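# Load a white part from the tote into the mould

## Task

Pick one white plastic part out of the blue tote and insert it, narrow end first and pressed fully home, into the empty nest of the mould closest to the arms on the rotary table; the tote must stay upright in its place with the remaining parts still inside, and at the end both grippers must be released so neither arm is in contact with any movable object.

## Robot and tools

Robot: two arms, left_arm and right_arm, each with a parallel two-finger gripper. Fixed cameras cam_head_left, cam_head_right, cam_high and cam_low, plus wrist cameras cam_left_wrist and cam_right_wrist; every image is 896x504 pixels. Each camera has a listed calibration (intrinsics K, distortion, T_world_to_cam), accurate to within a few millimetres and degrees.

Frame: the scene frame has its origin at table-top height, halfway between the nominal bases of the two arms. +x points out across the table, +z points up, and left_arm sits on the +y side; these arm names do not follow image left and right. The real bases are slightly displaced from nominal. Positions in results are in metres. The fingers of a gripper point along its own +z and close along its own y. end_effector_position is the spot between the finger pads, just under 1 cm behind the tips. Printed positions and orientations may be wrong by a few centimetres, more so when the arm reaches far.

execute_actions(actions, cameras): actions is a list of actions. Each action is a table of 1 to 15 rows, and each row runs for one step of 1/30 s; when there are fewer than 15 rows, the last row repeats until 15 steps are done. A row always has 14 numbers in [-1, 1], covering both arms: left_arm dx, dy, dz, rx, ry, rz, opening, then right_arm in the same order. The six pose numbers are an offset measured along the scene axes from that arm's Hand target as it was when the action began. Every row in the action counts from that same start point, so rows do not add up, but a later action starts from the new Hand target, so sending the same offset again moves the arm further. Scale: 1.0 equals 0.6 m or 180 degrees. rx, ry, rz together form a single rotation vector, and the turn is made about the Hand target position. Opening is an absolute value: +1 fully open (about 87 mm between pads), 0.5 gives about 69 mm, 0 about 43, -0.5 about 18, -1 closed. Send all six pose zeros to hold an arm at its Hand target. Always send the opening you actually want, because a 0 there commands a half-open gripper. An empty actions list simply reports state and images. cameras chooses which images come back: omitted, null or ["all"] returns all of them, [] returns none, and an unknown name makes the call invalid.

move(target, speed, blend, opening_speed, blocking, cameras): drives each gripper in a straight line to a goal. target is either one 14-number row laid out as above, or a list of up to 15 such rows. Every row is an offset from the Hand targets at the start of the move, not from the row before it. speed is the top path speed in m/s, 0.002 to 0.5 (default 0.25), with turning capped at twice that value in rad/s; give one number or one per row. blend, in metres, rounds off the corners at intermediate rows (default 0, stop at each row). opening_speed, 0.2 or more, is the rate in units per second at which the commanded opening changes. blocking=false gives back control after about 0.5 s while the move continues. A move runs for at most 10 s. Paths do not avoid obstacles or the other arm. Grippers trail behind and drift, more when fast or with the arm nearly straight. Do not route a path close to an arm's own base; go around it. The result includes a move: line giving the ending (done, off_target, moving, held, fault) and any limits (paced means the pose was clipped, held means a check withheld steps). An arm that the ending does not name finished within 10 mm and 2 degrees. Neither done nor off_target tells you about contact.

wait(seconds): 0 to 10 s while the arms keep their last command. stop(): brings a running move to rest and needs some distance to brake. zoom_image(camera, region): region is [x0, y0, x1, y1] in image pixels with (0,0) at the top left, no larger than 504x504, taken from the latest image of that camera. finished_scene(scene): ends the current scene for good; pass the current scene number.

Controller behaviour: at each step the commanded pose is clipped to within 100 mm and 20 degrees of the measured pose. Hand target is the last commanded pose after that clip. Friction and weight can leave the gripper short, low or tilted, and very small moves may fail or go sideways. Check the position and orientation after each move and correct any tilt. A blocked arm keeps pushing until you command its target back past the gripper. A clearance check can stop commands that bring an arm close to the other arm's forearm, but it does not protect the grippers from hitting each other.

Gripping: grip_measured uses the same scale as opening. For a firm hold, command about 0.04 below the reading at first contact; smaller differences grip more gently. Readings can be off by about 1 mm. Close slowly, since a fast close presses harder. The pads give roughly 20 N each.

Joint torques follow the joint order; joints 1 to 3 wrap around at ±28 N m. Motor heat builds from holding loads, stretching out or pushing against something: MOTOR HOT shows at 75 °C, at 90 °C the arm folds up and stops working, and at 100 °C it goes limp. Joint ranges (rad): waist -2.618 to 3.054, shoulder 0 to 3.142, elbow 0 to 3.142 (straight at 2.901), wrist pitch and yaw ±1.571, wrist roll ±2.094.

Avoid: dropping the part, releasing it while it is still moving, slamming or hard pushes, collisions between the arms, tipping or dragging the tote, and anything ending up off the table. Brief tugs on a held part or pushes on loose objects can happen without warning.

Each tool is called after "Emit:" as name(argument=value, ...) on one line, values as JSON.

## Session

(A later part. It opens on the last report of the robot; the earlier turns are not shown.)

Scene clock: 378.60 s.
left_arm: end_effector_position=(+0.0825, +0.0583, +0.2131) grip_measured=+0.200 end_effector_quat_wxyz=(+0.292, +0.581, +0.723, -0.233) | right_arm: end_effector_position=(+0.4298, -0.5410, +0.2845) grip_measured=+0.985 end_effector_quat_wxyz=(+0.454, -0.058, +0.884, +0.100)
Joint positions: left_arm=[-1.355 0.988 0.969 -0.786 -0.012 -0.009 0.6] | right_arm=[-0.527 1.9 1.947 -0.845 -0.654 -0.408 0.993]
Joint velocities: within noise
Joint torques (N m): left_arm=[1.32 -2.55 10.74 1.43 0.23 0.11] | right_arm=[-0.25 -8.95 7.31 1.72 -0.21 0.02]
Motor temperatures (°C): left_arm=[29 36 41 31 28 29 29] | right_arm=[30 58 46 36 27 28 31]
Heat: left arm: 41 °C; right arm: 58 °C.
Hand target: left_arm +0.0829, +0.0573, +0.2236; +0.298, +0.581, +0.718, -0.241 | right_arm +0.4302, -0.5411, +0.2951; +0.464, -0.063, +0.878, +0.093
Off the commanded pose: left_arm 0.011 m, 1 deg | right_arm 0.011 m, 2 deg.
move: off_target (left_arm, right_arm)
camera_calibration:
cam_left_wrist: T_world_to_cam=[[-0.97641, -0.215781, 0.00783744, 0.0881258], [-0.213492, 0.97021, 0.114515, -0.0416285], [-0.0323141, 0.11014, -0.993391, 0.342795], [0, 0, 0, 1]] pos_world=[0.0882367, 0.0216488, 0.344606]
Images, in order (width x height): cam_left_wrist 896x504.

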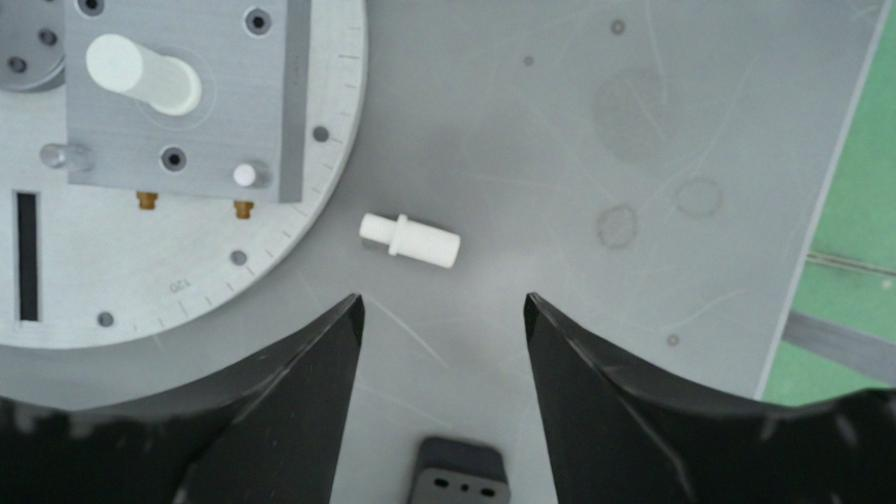

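Emit:
move(target=[0.007,0,-0.14,0.2455,-0.2134,-0.5445,0.2,0,0,0,0,0,0,1], speed=0.35)

Scene clock: 388.63 s.
left_arm: end_effector_position=(+0.0874, +0.0577, +0.1400) grip_measured=+0.200 end_effector_quat_wxyz=(+0.011, +0.998, -0.026, +0.047) | right_arm: end_effector_position=(+0.4298, -0.5410, +0.2845) grip_measured=+0.985 end_effector_quat_wxyz=(+0.454, -0.058, +0.884, +0.100)
Joint positions: left_arm=[-1.551 1.492 1.154 -1.207 -0.094 1.631 0.6] | right_arm=[-0.527 1.9 1.947 -0.845 -0.654 -0.408 0.993]
Joint velocities: within noise
Joint torques (N m): left_arm=[0.2 -3.75 8.06 0.15 0.03 0.11] | right_arm=[-0.39 -8.99 7.3 1.77 -0.25 -0.01]
Motor temperatures (°C): left_arm=[29 36 42 31 28 29 29] | right_arm=[30 58 46 36 27 28 31]
Heat: left arm: 42 °C; right arm: 58 °C.
Hand target: left_arm +0.0872, +0.0573, +0.1396; +0.002, +0.998, -0.034, +0.052 | right_arm +0.4302, -0.5411, +0.2951; +0.464, -0.063, +0.878, +0.093
Off the commanded pose: left_arm 0.001 m, 2 deg | right_arm 0.011 m, 2 deg.
move: off_target (right_arm)
camera_calibration:
cam_left_wrist: T_world_to_cam=[[0.0448491, 0.998907, -0.0131737, -0.0629795], [0.56077, -0.0142598, 0.827849, -0.142376], [0.826756, -0.0445157, -0.560797, 0.143707], [0, 0, 0, 1]] pos_world=[-0.036146, 0.0672776, 0.197627]

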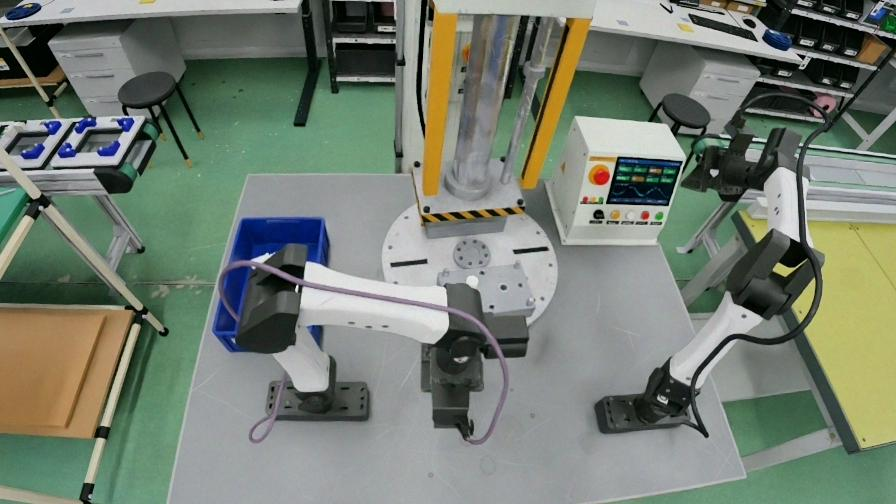

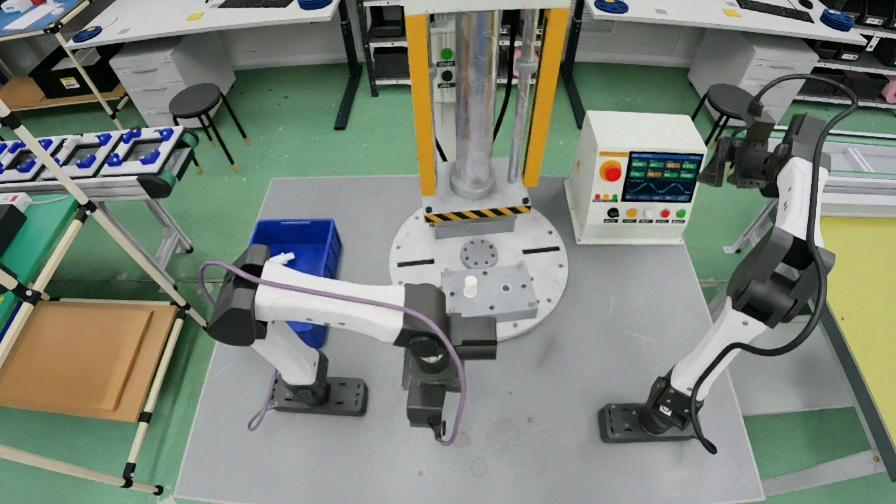

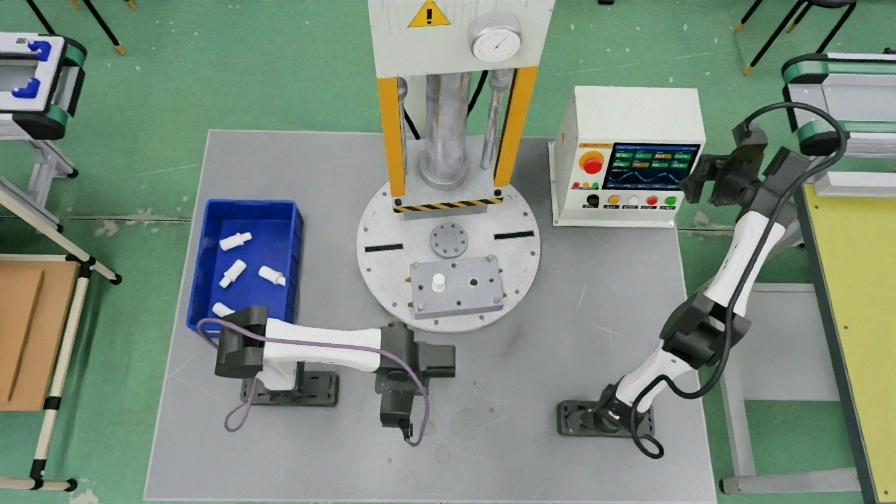

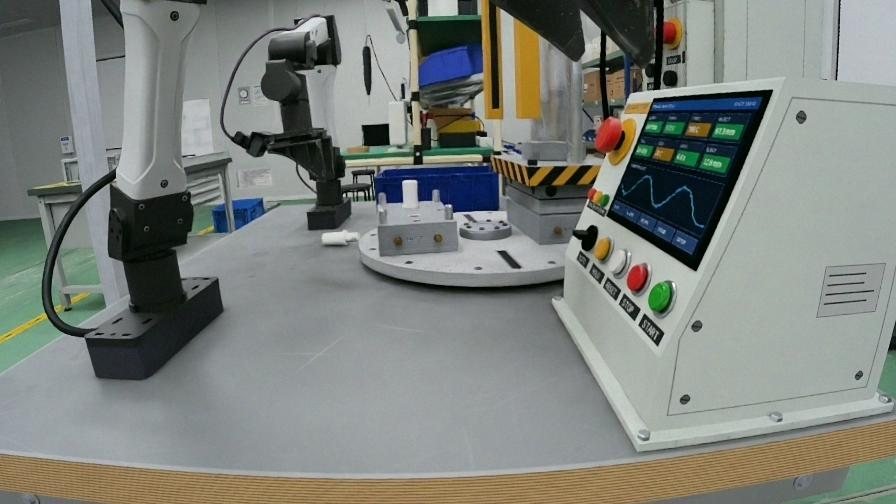

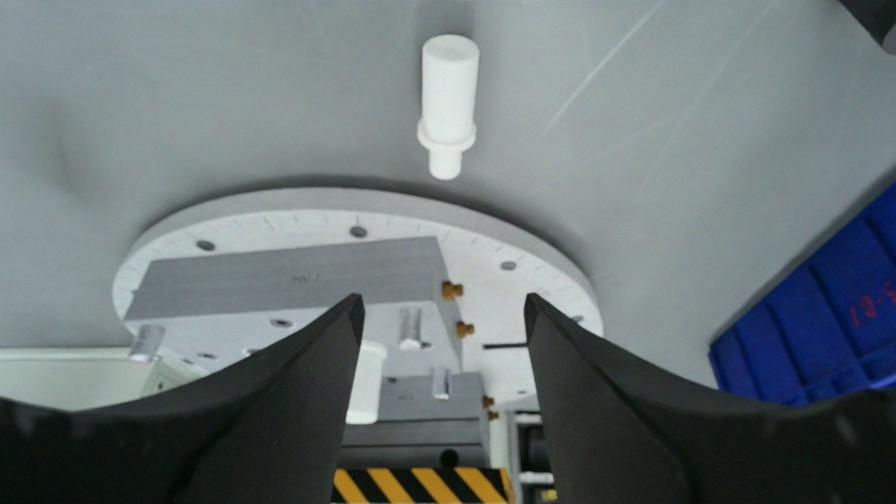

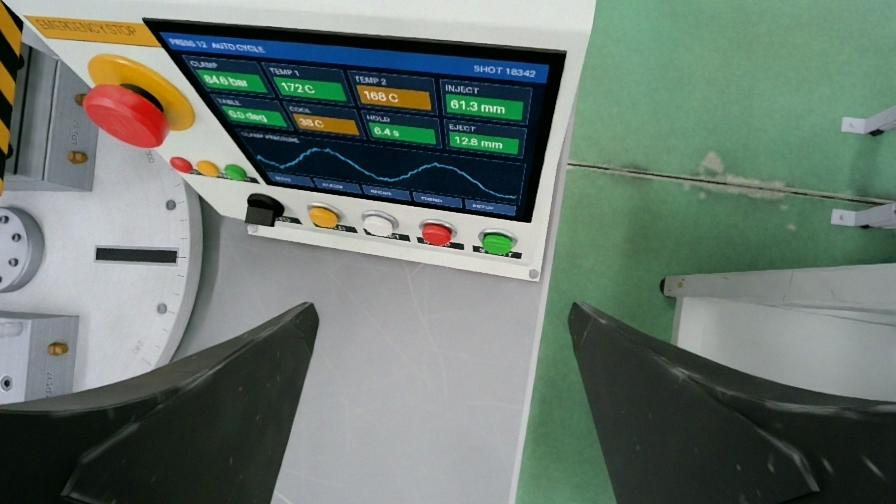

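Emit:
move(target=[[0,0,-0.15,0,0,0,0.2,0,0,0,0,0,0,1],[0,0,-0.209,0,0,0,0.2,0,0,0,0,0,0,1]], speed=[0.12,0.05], cameras=["cam_left_wrist","cam_low"], blend=0.02)

Emit:
zoom_image(camera="cam_low", region=[250, 120, 400, 270])

Scene clock: 416.83 s.
left_arm: end_effector_position=(+0.0875, +0.0546, +0.0202) grip_measured=+0.200 end_effector_quat_wxyz=(+0.010, +0.998, -0.026, +0.047) | right_arm: end_effector_position=(+0.4298, -0.5410, +0.2845) grip_measured=+0.985 end_effector_quat_wxyz=(+0.454, -0.058, +0.884, +0.100)
Joint positions: left_arm=[-1.551 1.671 0.824 -0.7 -0.094 1.632 0.6] | right_arm=[-0.527 1.9 1.947 -0.845 -0.654 -0.408 0.993]
Joint velocities: within noise
Joint torques (N m): left_arm=[0.2 -4.27 4.93 0.38 0.04 0.11] | right_arm=[-0.29 -8.96 7.39 1.71 -0.24 -0.01]
Motor temperatures (°C): left_arm=[29 35 42 30 27 29 29] | right_arm=[30 59 46 36 27 28 31]
Heat: left arm: 42 °C; right arm: 59 °C.
Hand target: left_arm +0.0872, +0.0573, +0.0143; +0.002, +0.998, -0.034, +0.051 | right_arm +0.4302, -0.5411, +0.2951; +0.464, -0.063, +0.878, +0.093
Off the commanded pose: left_arm 0.007 m, 1 deg | right_arm 0.011 m, 2 deg.
move: off_target (right_arm); blend cut to 0.0177 m at target 1
camera_calibration:
cam_left_wrist: T_world_to_cam=[[0.0456028, 0.998897, -0.0111765, -0.0616148], [0.56044, -0.0163211, 0.828034, -0.043105], [0.826939, -0.0440244, -0.560566, 0.0762345], [0, 0, 0, 1]] pos_world=[-0.0360737, 0.0641995, 0.0777382]
Images, in order (width x height): cam_low 896x504, cam_left_wrist 896x504.

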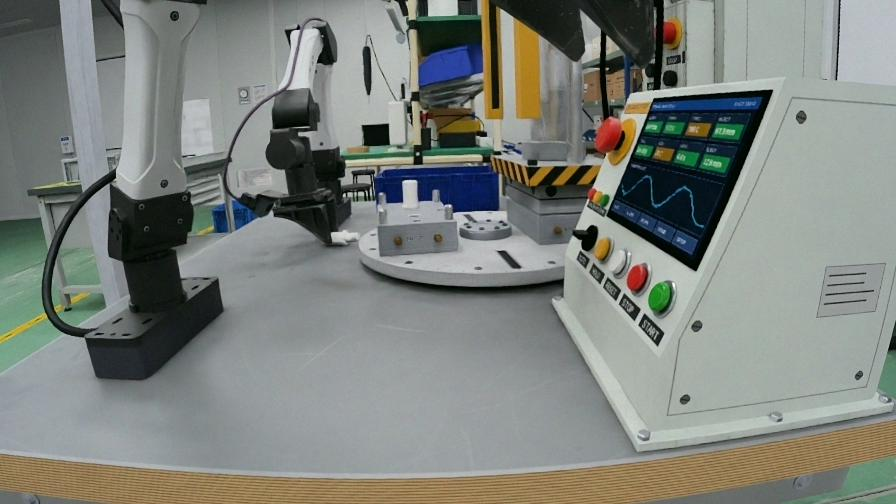

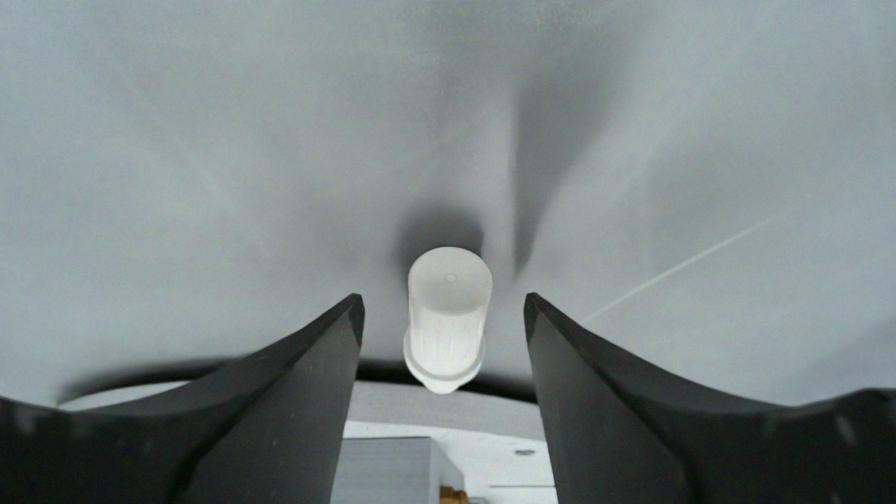

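Scaled by 3.360 from the camera's 896x504 image, which has a finer 1280x720 frame.

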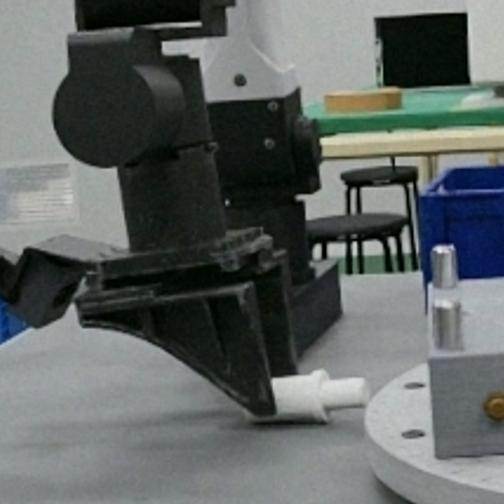

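Emit:
move(target=[0,0,-0.003,0,0,0,-0.6,0,0,0,0,0,0,1], opening_speed=0.5, speed=0.05, cameras=["cam_left_wrist"])

Emit:
move(target=[0,0,0.3,0,0,0,-0.6,0,0,0,0,0,0,1], speed=0.12, cameras=["cam_left_wrist","cam_low"])

Emit:
zoom_image(camera="cam_low", region=[230, 50, 400, 220])

Scene clock: 426.00 s.
left_arm: end_effector_position=(+0.0875, +0.0525, +0.0203) grip_measured=-0.343 end_effector_quat_wxyz=(+0.015, +0.998, -0.026, +0.048) | right_arm: end_effector_position=(+0.4298, -0.5410, +0.2845) grip_measured=+0.985 end_effector_quat_wxyz=(+0.454, -0.058, +0.884, +0.100)
Joint positions: left_arm=[-1.551 1.671 0.824 -0.691 -0.094 1.632 0.328] | right_arm=[-0.527 1.9 1.947 -0.845 -0.654 -0.408 0.993]
Joint velocities: within noise
Joint torques (N m): left_arm=[0.18 -4 4.59 0.4 0.04 0.1] | right_arm=[-0.29 -9.07 7.42 1.74 -0.26 -0.01]
Motor temperatures (°C): left_arm=[29 35 41 30 27 29 29] | right_arm=[30 59 46 36 27 28 31]
Heat: left arm: 41 °C; right arm: 59 °C.
Hand target: left_arm +0.0872, +0.0573, +0.0125; +0.002, +0.998, -0.034, +0.051 | right_arm +0.4302, -0.5411, +0.2951; +0.464, -0.063, +0.878, +0.093
Off the commanded pose: left_arm 0.009 m, 2 deg | right_arm 0.011 m, 2 deg.
move: off_target (right_arm)
camera_calibration:
cam_left_wrist: T_world_to_cam=[[0.0459832, 0.998751, -0.0195195, -0.0594044], [0.560372, -0.00961391, 0.828185, -0.0435626], [0.826964, -0.0490208, -0.560114, 0.0764264], [0, 0, 0, 1]] pos_world=[-0.036059, 0.0626579, 0.0777259]
Images, in order (width x height): cam_left_wrist 896x504.

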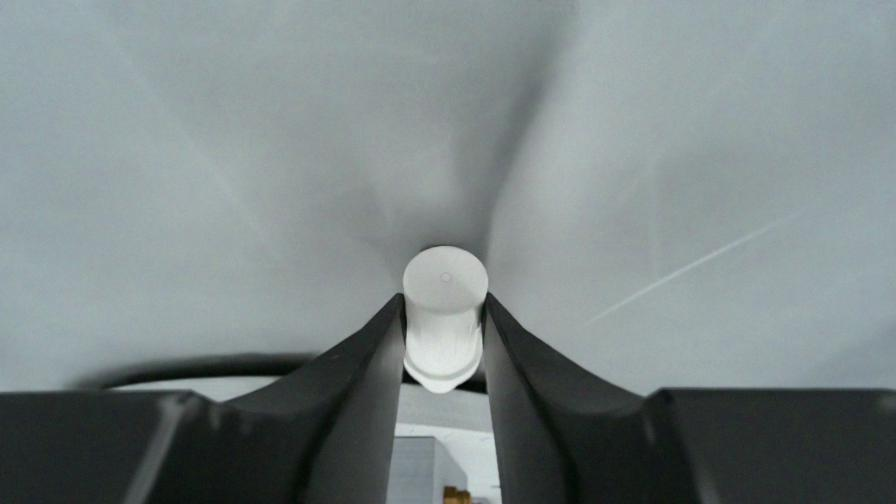

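Scene clock: 428.27 s.
left_arm: end_effector_position=(+0.0876, +0.0588, +0.1822) grip_measured=-0.343 end_effector_quat_wxyz=(-0.010, +0.998, -0.028, +0.047) | right_arm: end_effector_position=(+0.4298, -0.5410, +0.2845) grip_measured=+0.985 end_effector_quat_wxyz=(+0.454, -0.058, +0.884, +0.100)
Joint positions: left_arm=[-1.551 1.525 1.353 -1.416 -0.095 1.633 0.328] | right_arm=[-0.527 1.9 1.947 -0.845 -0.654 -0.408 0.993]
Joint velocities: within noise
Joint torques (N m): left_arm=[0.18 -6.43 9.03 0.06 0.04 0.09] | right_arm=[-0.36 -8.96 7.25 1.73 -0.22 0.02]
Motor temperatures (°C): left_arm=[29 35 42 30 27 29 29] | right_arm=[30 59 46 36 27 28 31]
Heat: left arm: 42 °C; right arm: 59 °C.
Hand target: left_arm +0.0872, +0.0573, +0.1925; +0.002, +0.998, -0.034, +0.052 | right_arm +0.4302, -0.5411, +0.2951; +0.464, -0.063, +0.878, +0.093
Off the commanded pose: left_arm 0.010 m, 2 deg | right_arm 0.011 m, 2 deg.
move: off_target (right_arm)
camera_calibration:
cam_left_wrist: T_world_to_cam=[[0.0471135, 0.998423, 0.0305236, -0.0717589], [0.560025, -0.051705, 0.826861, -0.174919], [0.827135, -0.0218624, -0.561578, 0.166035], [0, 0, 0, 1]] pos_world=[-0.0359932, 0.0662315, 0.240066]
Images, in order (width x height): cam_low 896x504, cam_left_wrist 896x504.

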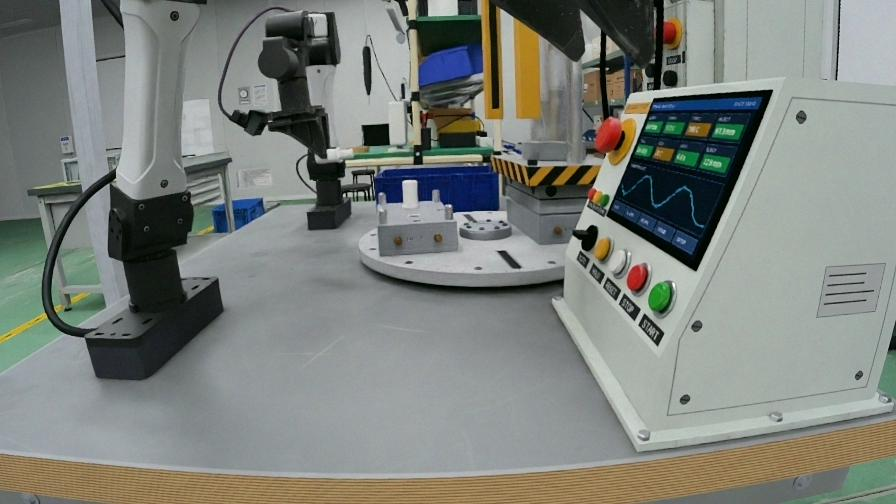

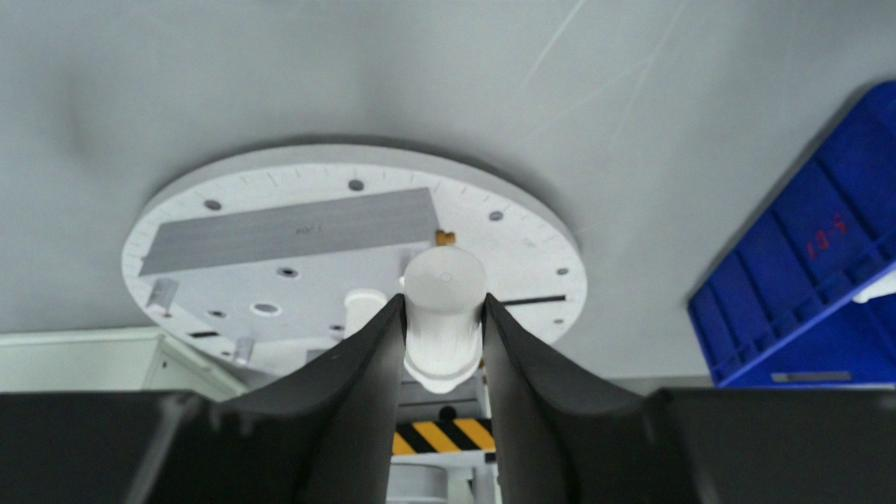

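Scaled by 2.965 from the camera's 896x504 image, which has a finer 1280x720 frame.

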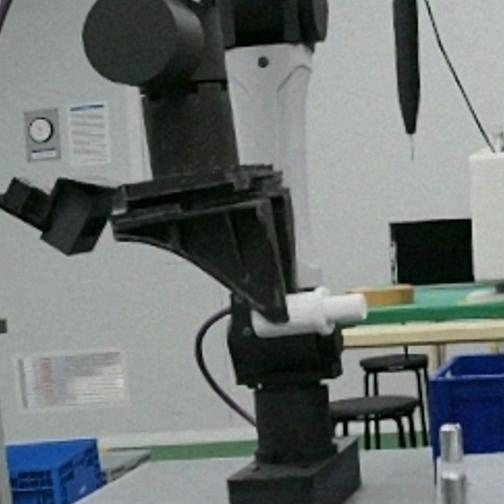

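Emit:
move(target=[[0,0,0.10,-0.02,0.02,0.05,-0.6,0,0,0,0,0,0,1],[0.0714,-0.0955,0.13,-0.1944,0.2085,0.4912,-0.6,0,0,0,0,0,0,1]], speed=0.3, blend=0.02, cameras=["cam_left_wrist","cam_high"])

Scene clock: 478.07 s.
left_arm: end_effector_position=(+0.1293, -0.0019, +0.2650) grip_measured=-0.342 end_effector_quat_wxyz=(+0.230, +0.671, +0.664, -0.237) | right_arm: end_effector_position=(+0.4298, -0.5410, +0.2845) grip_measured=+0.985 end_effector_quat_wxyz=(+0.454, -0.058, +0.884, +0.100)
Joint positions: left_arm=[-1.152 1.42 1.507 -1.03 0.262 0.332 0.329] | right_arm=[-0.527 1.9 1.947 -0.845 -0.654 -0.408 0.993]
Joint velocities: within noise
Joint torques (N m): left_arm=[1.13 -6.89 6.56 1.51 0.25 -0.06] | right_arm=[-0.43 -8.99 7.28 1.77 -0.25 0.01]
Motor temperatures (°C): left_arm=[29 38 45 30 27 29 29] | right_arm=[30 59 47 36 27 28 31]
Heat: left arm: 45 °C; right arm: 59 °C.
Hand target: left_arm +0.1301, +0.0000, +0.2706; +0.242, +0.664, +0.665, -0.242 | right_arm +0.4302, -0.5411, +0.2951; +0.464, -0.063, +0.878, +0.093
Off the commanded pose: left_arm 0.006 m, 2 deg | right_arm 0.011 m, 2 deg.
move: off_target (right_arm)
camera_calibration:
cam_left_wrist: T_world_to_cam=[[-0.999778, 0.0126973, 0.0168432, 0.121506], [0.01589, 0.97852, 0.205541, -0.0328934], [-0.0138716, 0.205763, -0.978504, 0.396357], [0, 0, 0, 1]] pos_world=[0.127499, -0.0509115, 0.392551]
Images, in order (width x height): cam_high 896x504, cam_left_wrist 896x504.

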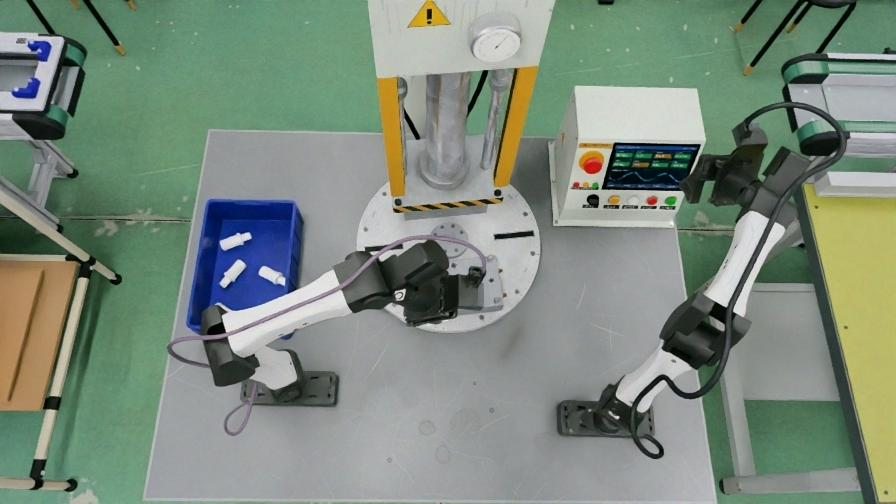

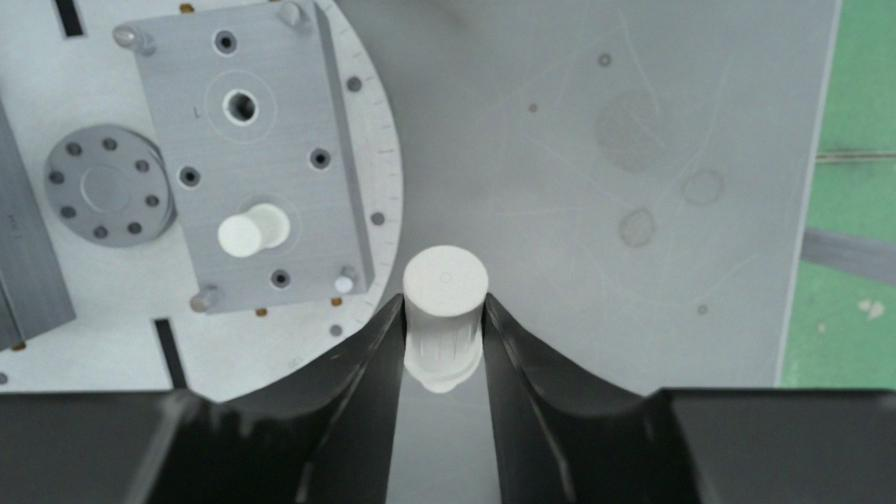

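Emit:
move(target=[0.215,-0.143,-0.1,-0.2333,-0.1634,0.3643,-0.6,0,0,0,0,0,0,1], speed=0.3)

Emit:
zoom_image(camera="cam_low", region=[300, 80, 540, 300])

Scene clock: 501.70 s.
left_arm: end_effector_position=(+0.2603, -0.0813, +0.2135) grip_measured=-0.342 end_effector_quat_wxyz=(+0.685, +0.123, +0.707, -0.125) | right_arm: end_effector_position=(+0.4298, -0.5410, +0.2845) grip_measured=+0.985 end_effector_quat_wxyz=(+0.454, -0.058, +0.884, +0.100)
Joint positions: left_arm=[-1.355 1.729 0.892 0.778 -1.013 -0.059 0.329] | right_arm=[-0.527 1.9 1.947 -0.845 -0.654 -0.408 0.993]
Joint velocities: within noise
Joint torques (N m): left_arm=[0.05 -5.19 8.62 1.69 -0.07 0.1] | right_arm=[-0.28 -8.96 7.31 1.73 -0.23 -0.02]
Motor temperatures (°C): left_arm=[29 37 43 32 27 29 30] | right_arm=[30 60 47 36 27 28 31]
Heat: left arm: 43 °C; right arm: 60 °C.
Hand target: left_arm +0.2591, -0.0858, +0.2105; +0.686, +0.124, +0.706, -0.121 | right_arm +0.4302, -0.5411, +0.2951; +0.464, -0.063, +0.878, +0.093
Off the commanded pose: left_arm 0.005 m, 1 deg | right_arm 0.011 m, 2 deg.
move: off_target (right_arm)
camera_calibration:
cam_left_wrist: T_world_to_cam=[[-0.352782, -0.935576, 0.015558, 0.00911135], [-0.742991, 0.269978, -0.612434, 0.367848], [0.568779, -0.227615, -0.790368, 0.137017], [0, 0, 0, 1]] pos_world=[0.19859, -0.0595995, 0.333434]

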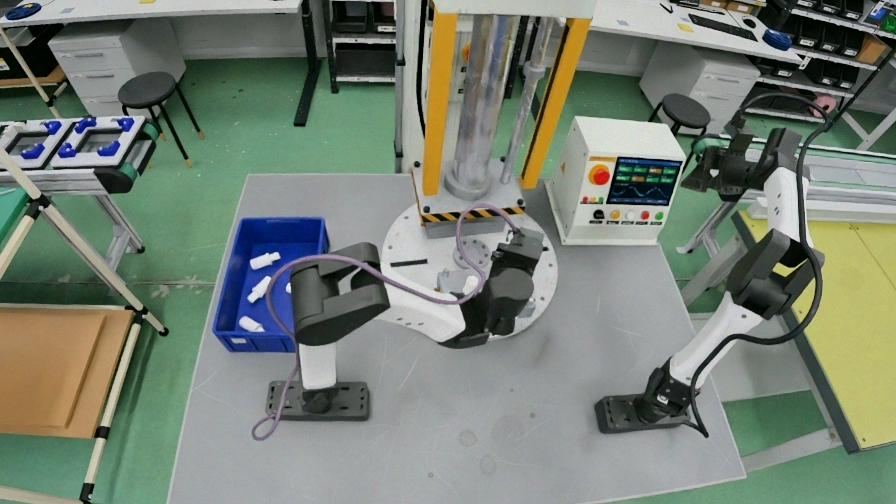

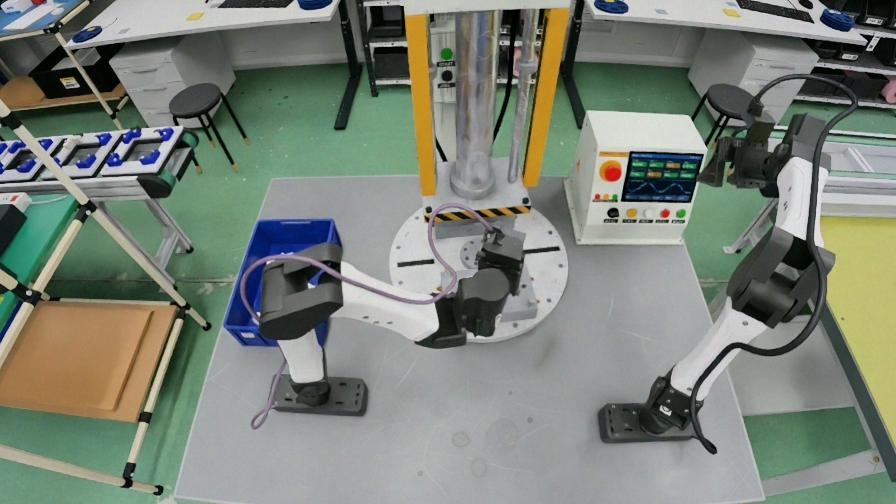

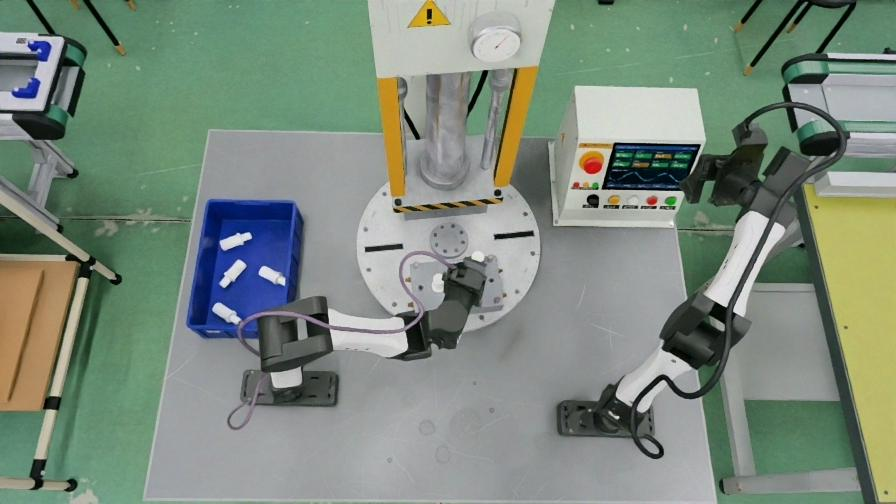

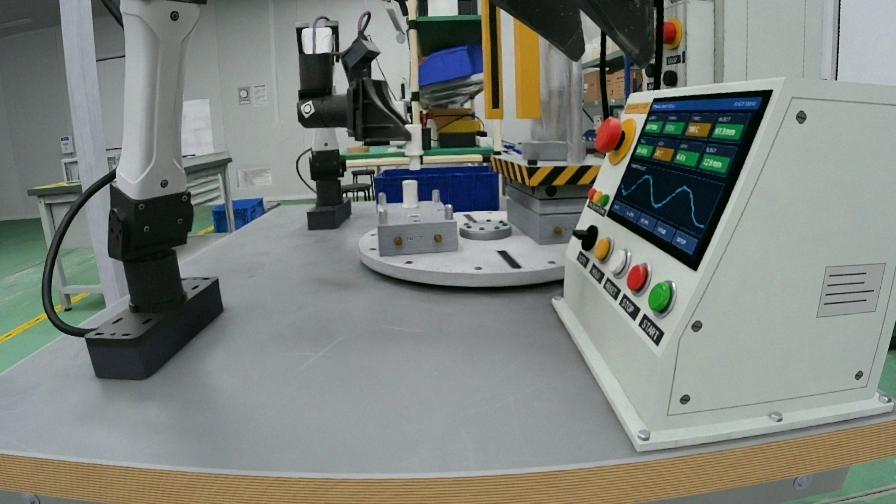

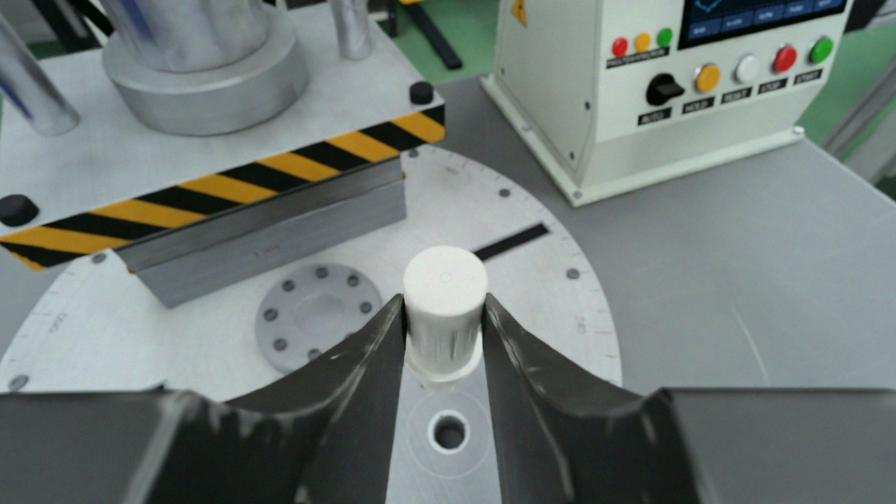

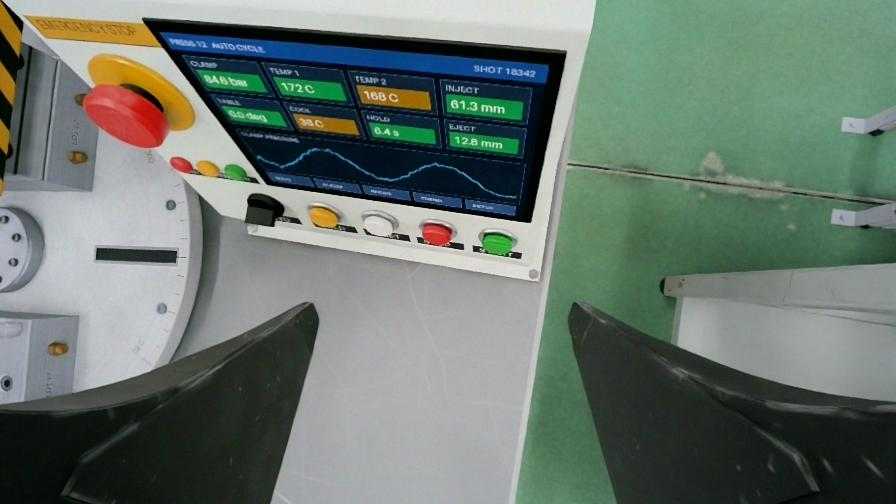

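Scaled by 2.100 from the camera's 896x504 image, which has a finer 1280x720 frame.

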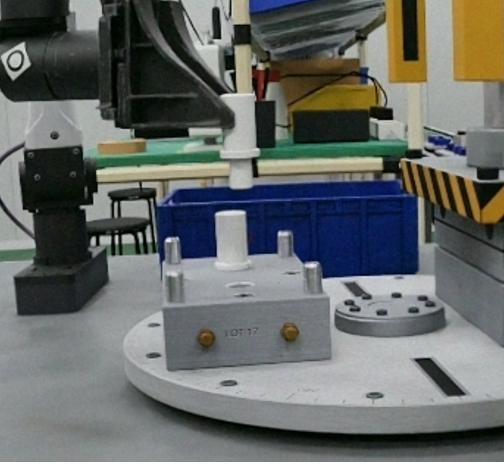

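Emit:
zoom_image(camera="cam_low", region=[380, 115, 460, 235])

Scaled by 4.200 from the camera's 896x504 image, which has a finer 1280x720 frame.

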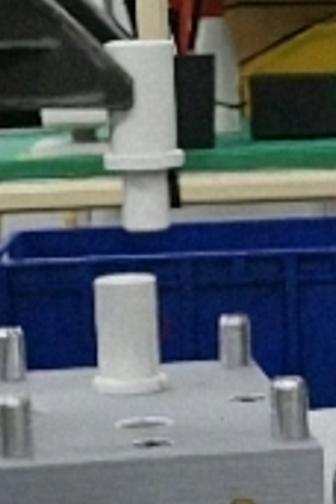

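Emit:
move(target=[-0.0067,-0.0042,-0.07,0,0,0,-0.6,0,0,0,0,0,0,1], speed=0.08, cameras=["cam_left_wrist","cam_low"])

Emit:
zoom_image(camera="cam_low", region=[380, 135, 460, 255])

Emit:
zoom_image(camera="cam_left_wrist", region=[360, 230, 540, 504])

Scene clock: 534.87 s.
left_arm: end_effector_position=(+0.2574, -0.0896, +0.1773) grip_measured=-0.342 end_effector_quat_wxyz=(+0.687, +0.118, +0.705, -0.130) | right_arm: end_effector_position=(+0.4298, -0.5410, +0.2845) grip_measured=+0.985 end_effector_quat_wxyz=(+0.454, -0.058, +0.884, +0.100)
Joint positions: left_arm=[-1.368 1.854 0.856 0.955 -1.026 -0.059 0.329] | right_arm=[-0.527 1.9 1.947 -0.845 -0.654 -0.408 0.993]
Joint velocities: within noise
Joint torques (N m): left_arm=[0.08 -6.12 5.76 1.68 -0.05 0.09] | right_arm=[-0.29 -9.02 7.41 1.75 -0.23 0]
Motor temperatures (°C): left_arm=[29 37 44 34 27 29 30] | right_arm=[30 60 47 36 27 28 31]
Heat: left arm: 44 °C; right arm: 60 °C.
Hand target: left_arm +0.2550, -0.0883, +0.1683; +0.686, +0.124, +0.706, -0.121 | right_arm +0.4302, -0.5411, +0.2951; +0.464, -0.063, +0.878, +0.093
Off the commanded pose: left_arm 0.009 m, 1 deg | right_arm 0.011 m, 2 deg.
move: off_target (right_arm)
camera_calibration:
cam_left_wrist: T_world_to_cam=[[-0.352891, -0.935243, 0.0280917, -0.00128632], [-0.740616, 0.260853, -0.619229, 0.345521], [0.571801, -0.239325, -0.784708, 0.105302], [0, 0, 0, 1]] pos_world=[0.195232, -0.0661317, 0.296624]
Images, in order (width x height): cam_low 896x504, cam_left_wrist 896x504.

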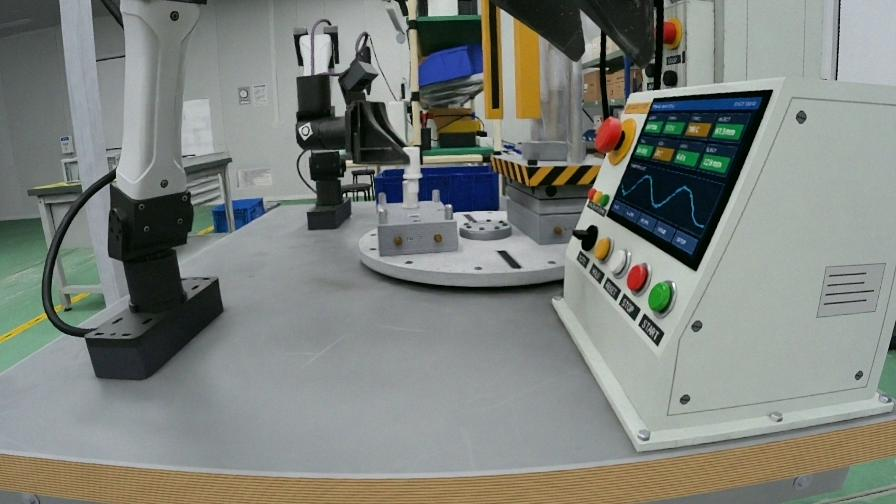

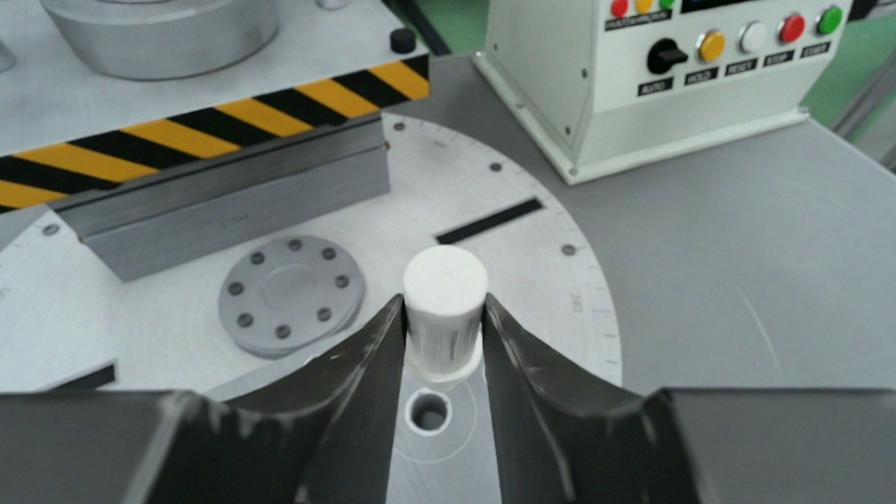

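Scaled by 4.200 from the camera's 896x504 image, which has a finer 1280x720 frame.

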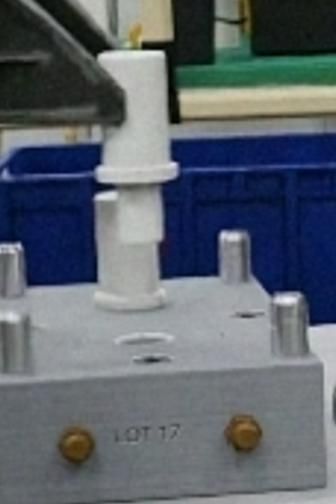

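Scaled by 1.839 from the camera's 896x504 image, which has a finer 1280x720 frame.

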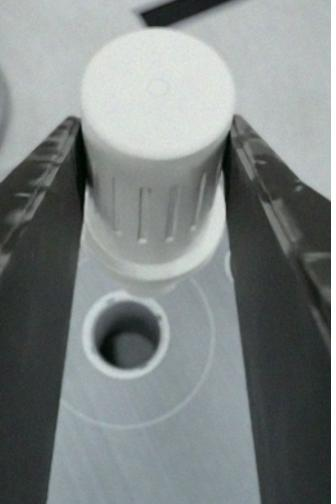

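Emit:
move(target=[-0.0017,0.0122,0,0,0,0,-0.6,0,0,0,0,0,0,1], speed=0.08, cameras=["cam_left_wrist","cam_low"])

Emit:
zoom_image(camera="cam_low", region=[380, 135, 460, 255])

Scene clock: 575.47 s.
left_arm: end_effector_position=(+0.2562, -0.0833, +0.1685) grip_measured=-0.342 end_effector_quat_wxyz=(+0.684, +0.125, +0.708, -0.124) | right_arm: end_effector_position=(+0.4298, -0.5410, +0.2845) grip_measured=+0.985 end_effector_quat_wxyz=(+0.454, -0.058, +0.884, +0.100)
Joint positions: left_arm=[-1.368 1.854 0.825 0.966 -1.026 -0.059 0.329] | right_arm=[-0.527 1.9 1.947 -0.845 -0.654 -0.408 0.993]
Joint velocities: within noise
Joint torques (N m): left_arm=[0.17 -7.65 5.49 1.68 -0.06 0.1] | right_arm=[-0.31 -9.01 7.42 1.75 -0.23 0]
Motor temperatures (°C): left_arm=[29 39 42 36 27 29 30] | right_arm=[30 60 47 37 27 28 31]
Heat: left arm: 42 °C; right arm: 60 °C.
Hand target: left_arm +0.2540, -0.0809, +0.1683; +0.686, +0.124, +0.706, -0.121 | right_arm +0.4302, -0.5411, +0.2951; +0.464, -0.063, +0.878, +0.093
Off the commanded pose: left_arm 0.003 m, 0 deg | right_arm 0.011 m, 2 deg.
move: off_target (right_arm)
camera_calibration:
cam_left_wrist: T_world_to_cam=[[-0.352461, -0.93576, 0.0111846, 0.00715432], [-0.743017, 0.272557, -0.61126, 0.337812], [0.568944, -0.223755, -0.791351, 0.103763], [0, 0, 0, 1]] pos_world=[0.194487, -0.0621608, 0.288524]
Images, in order (width x height): cam_low 896x504, cam_left_wrist 896x504.

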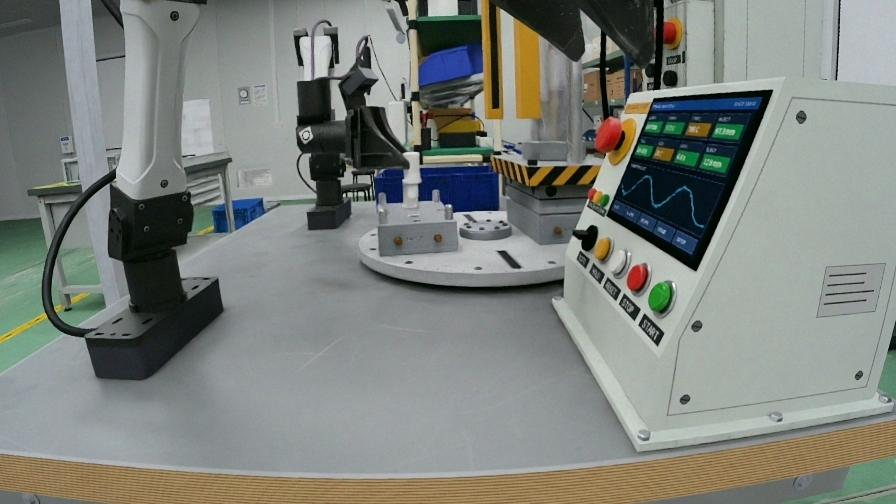

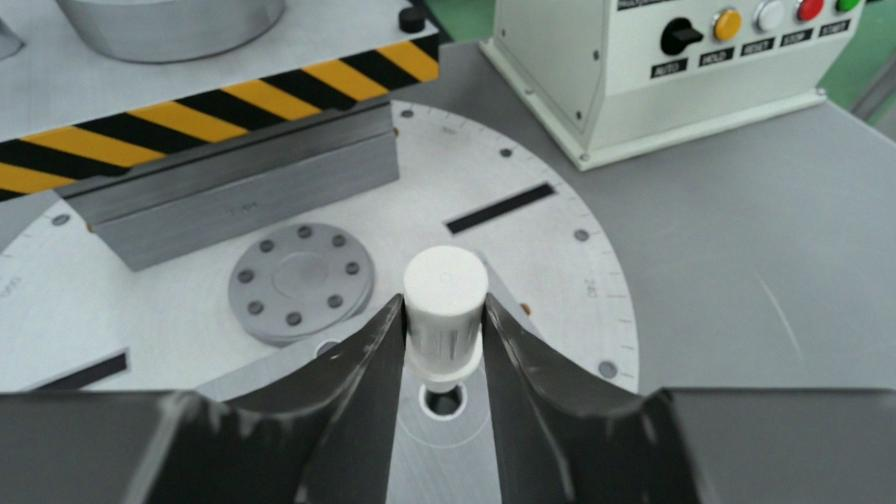

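Scaled by 4.200 from the camera's 896x504 image, which has a finer 1280x720 frame.

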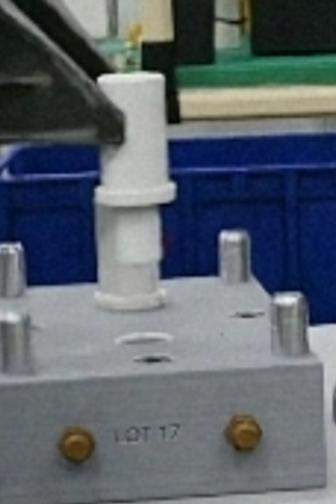

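Emit:
zoom_image(camera="cam_low", region=[395, 190, 435, 230])

Emit:
zoom_image(camera="cam_left_wrist", region=[380, 230, 510, 450])

Scaled by 12.600 from the camera's 896x504 image, which has a finer 1280x720 frame.

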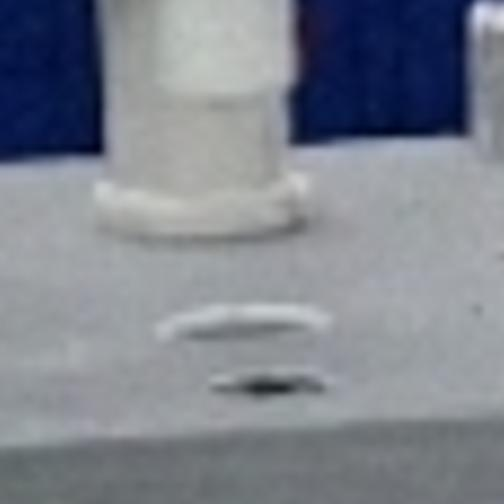

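Scaled by 2.291 from the camera's 896x504 image, which has a finer 1280x720 frame.

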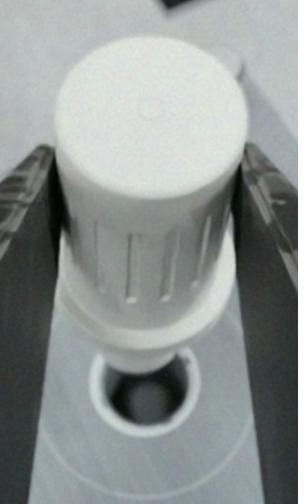

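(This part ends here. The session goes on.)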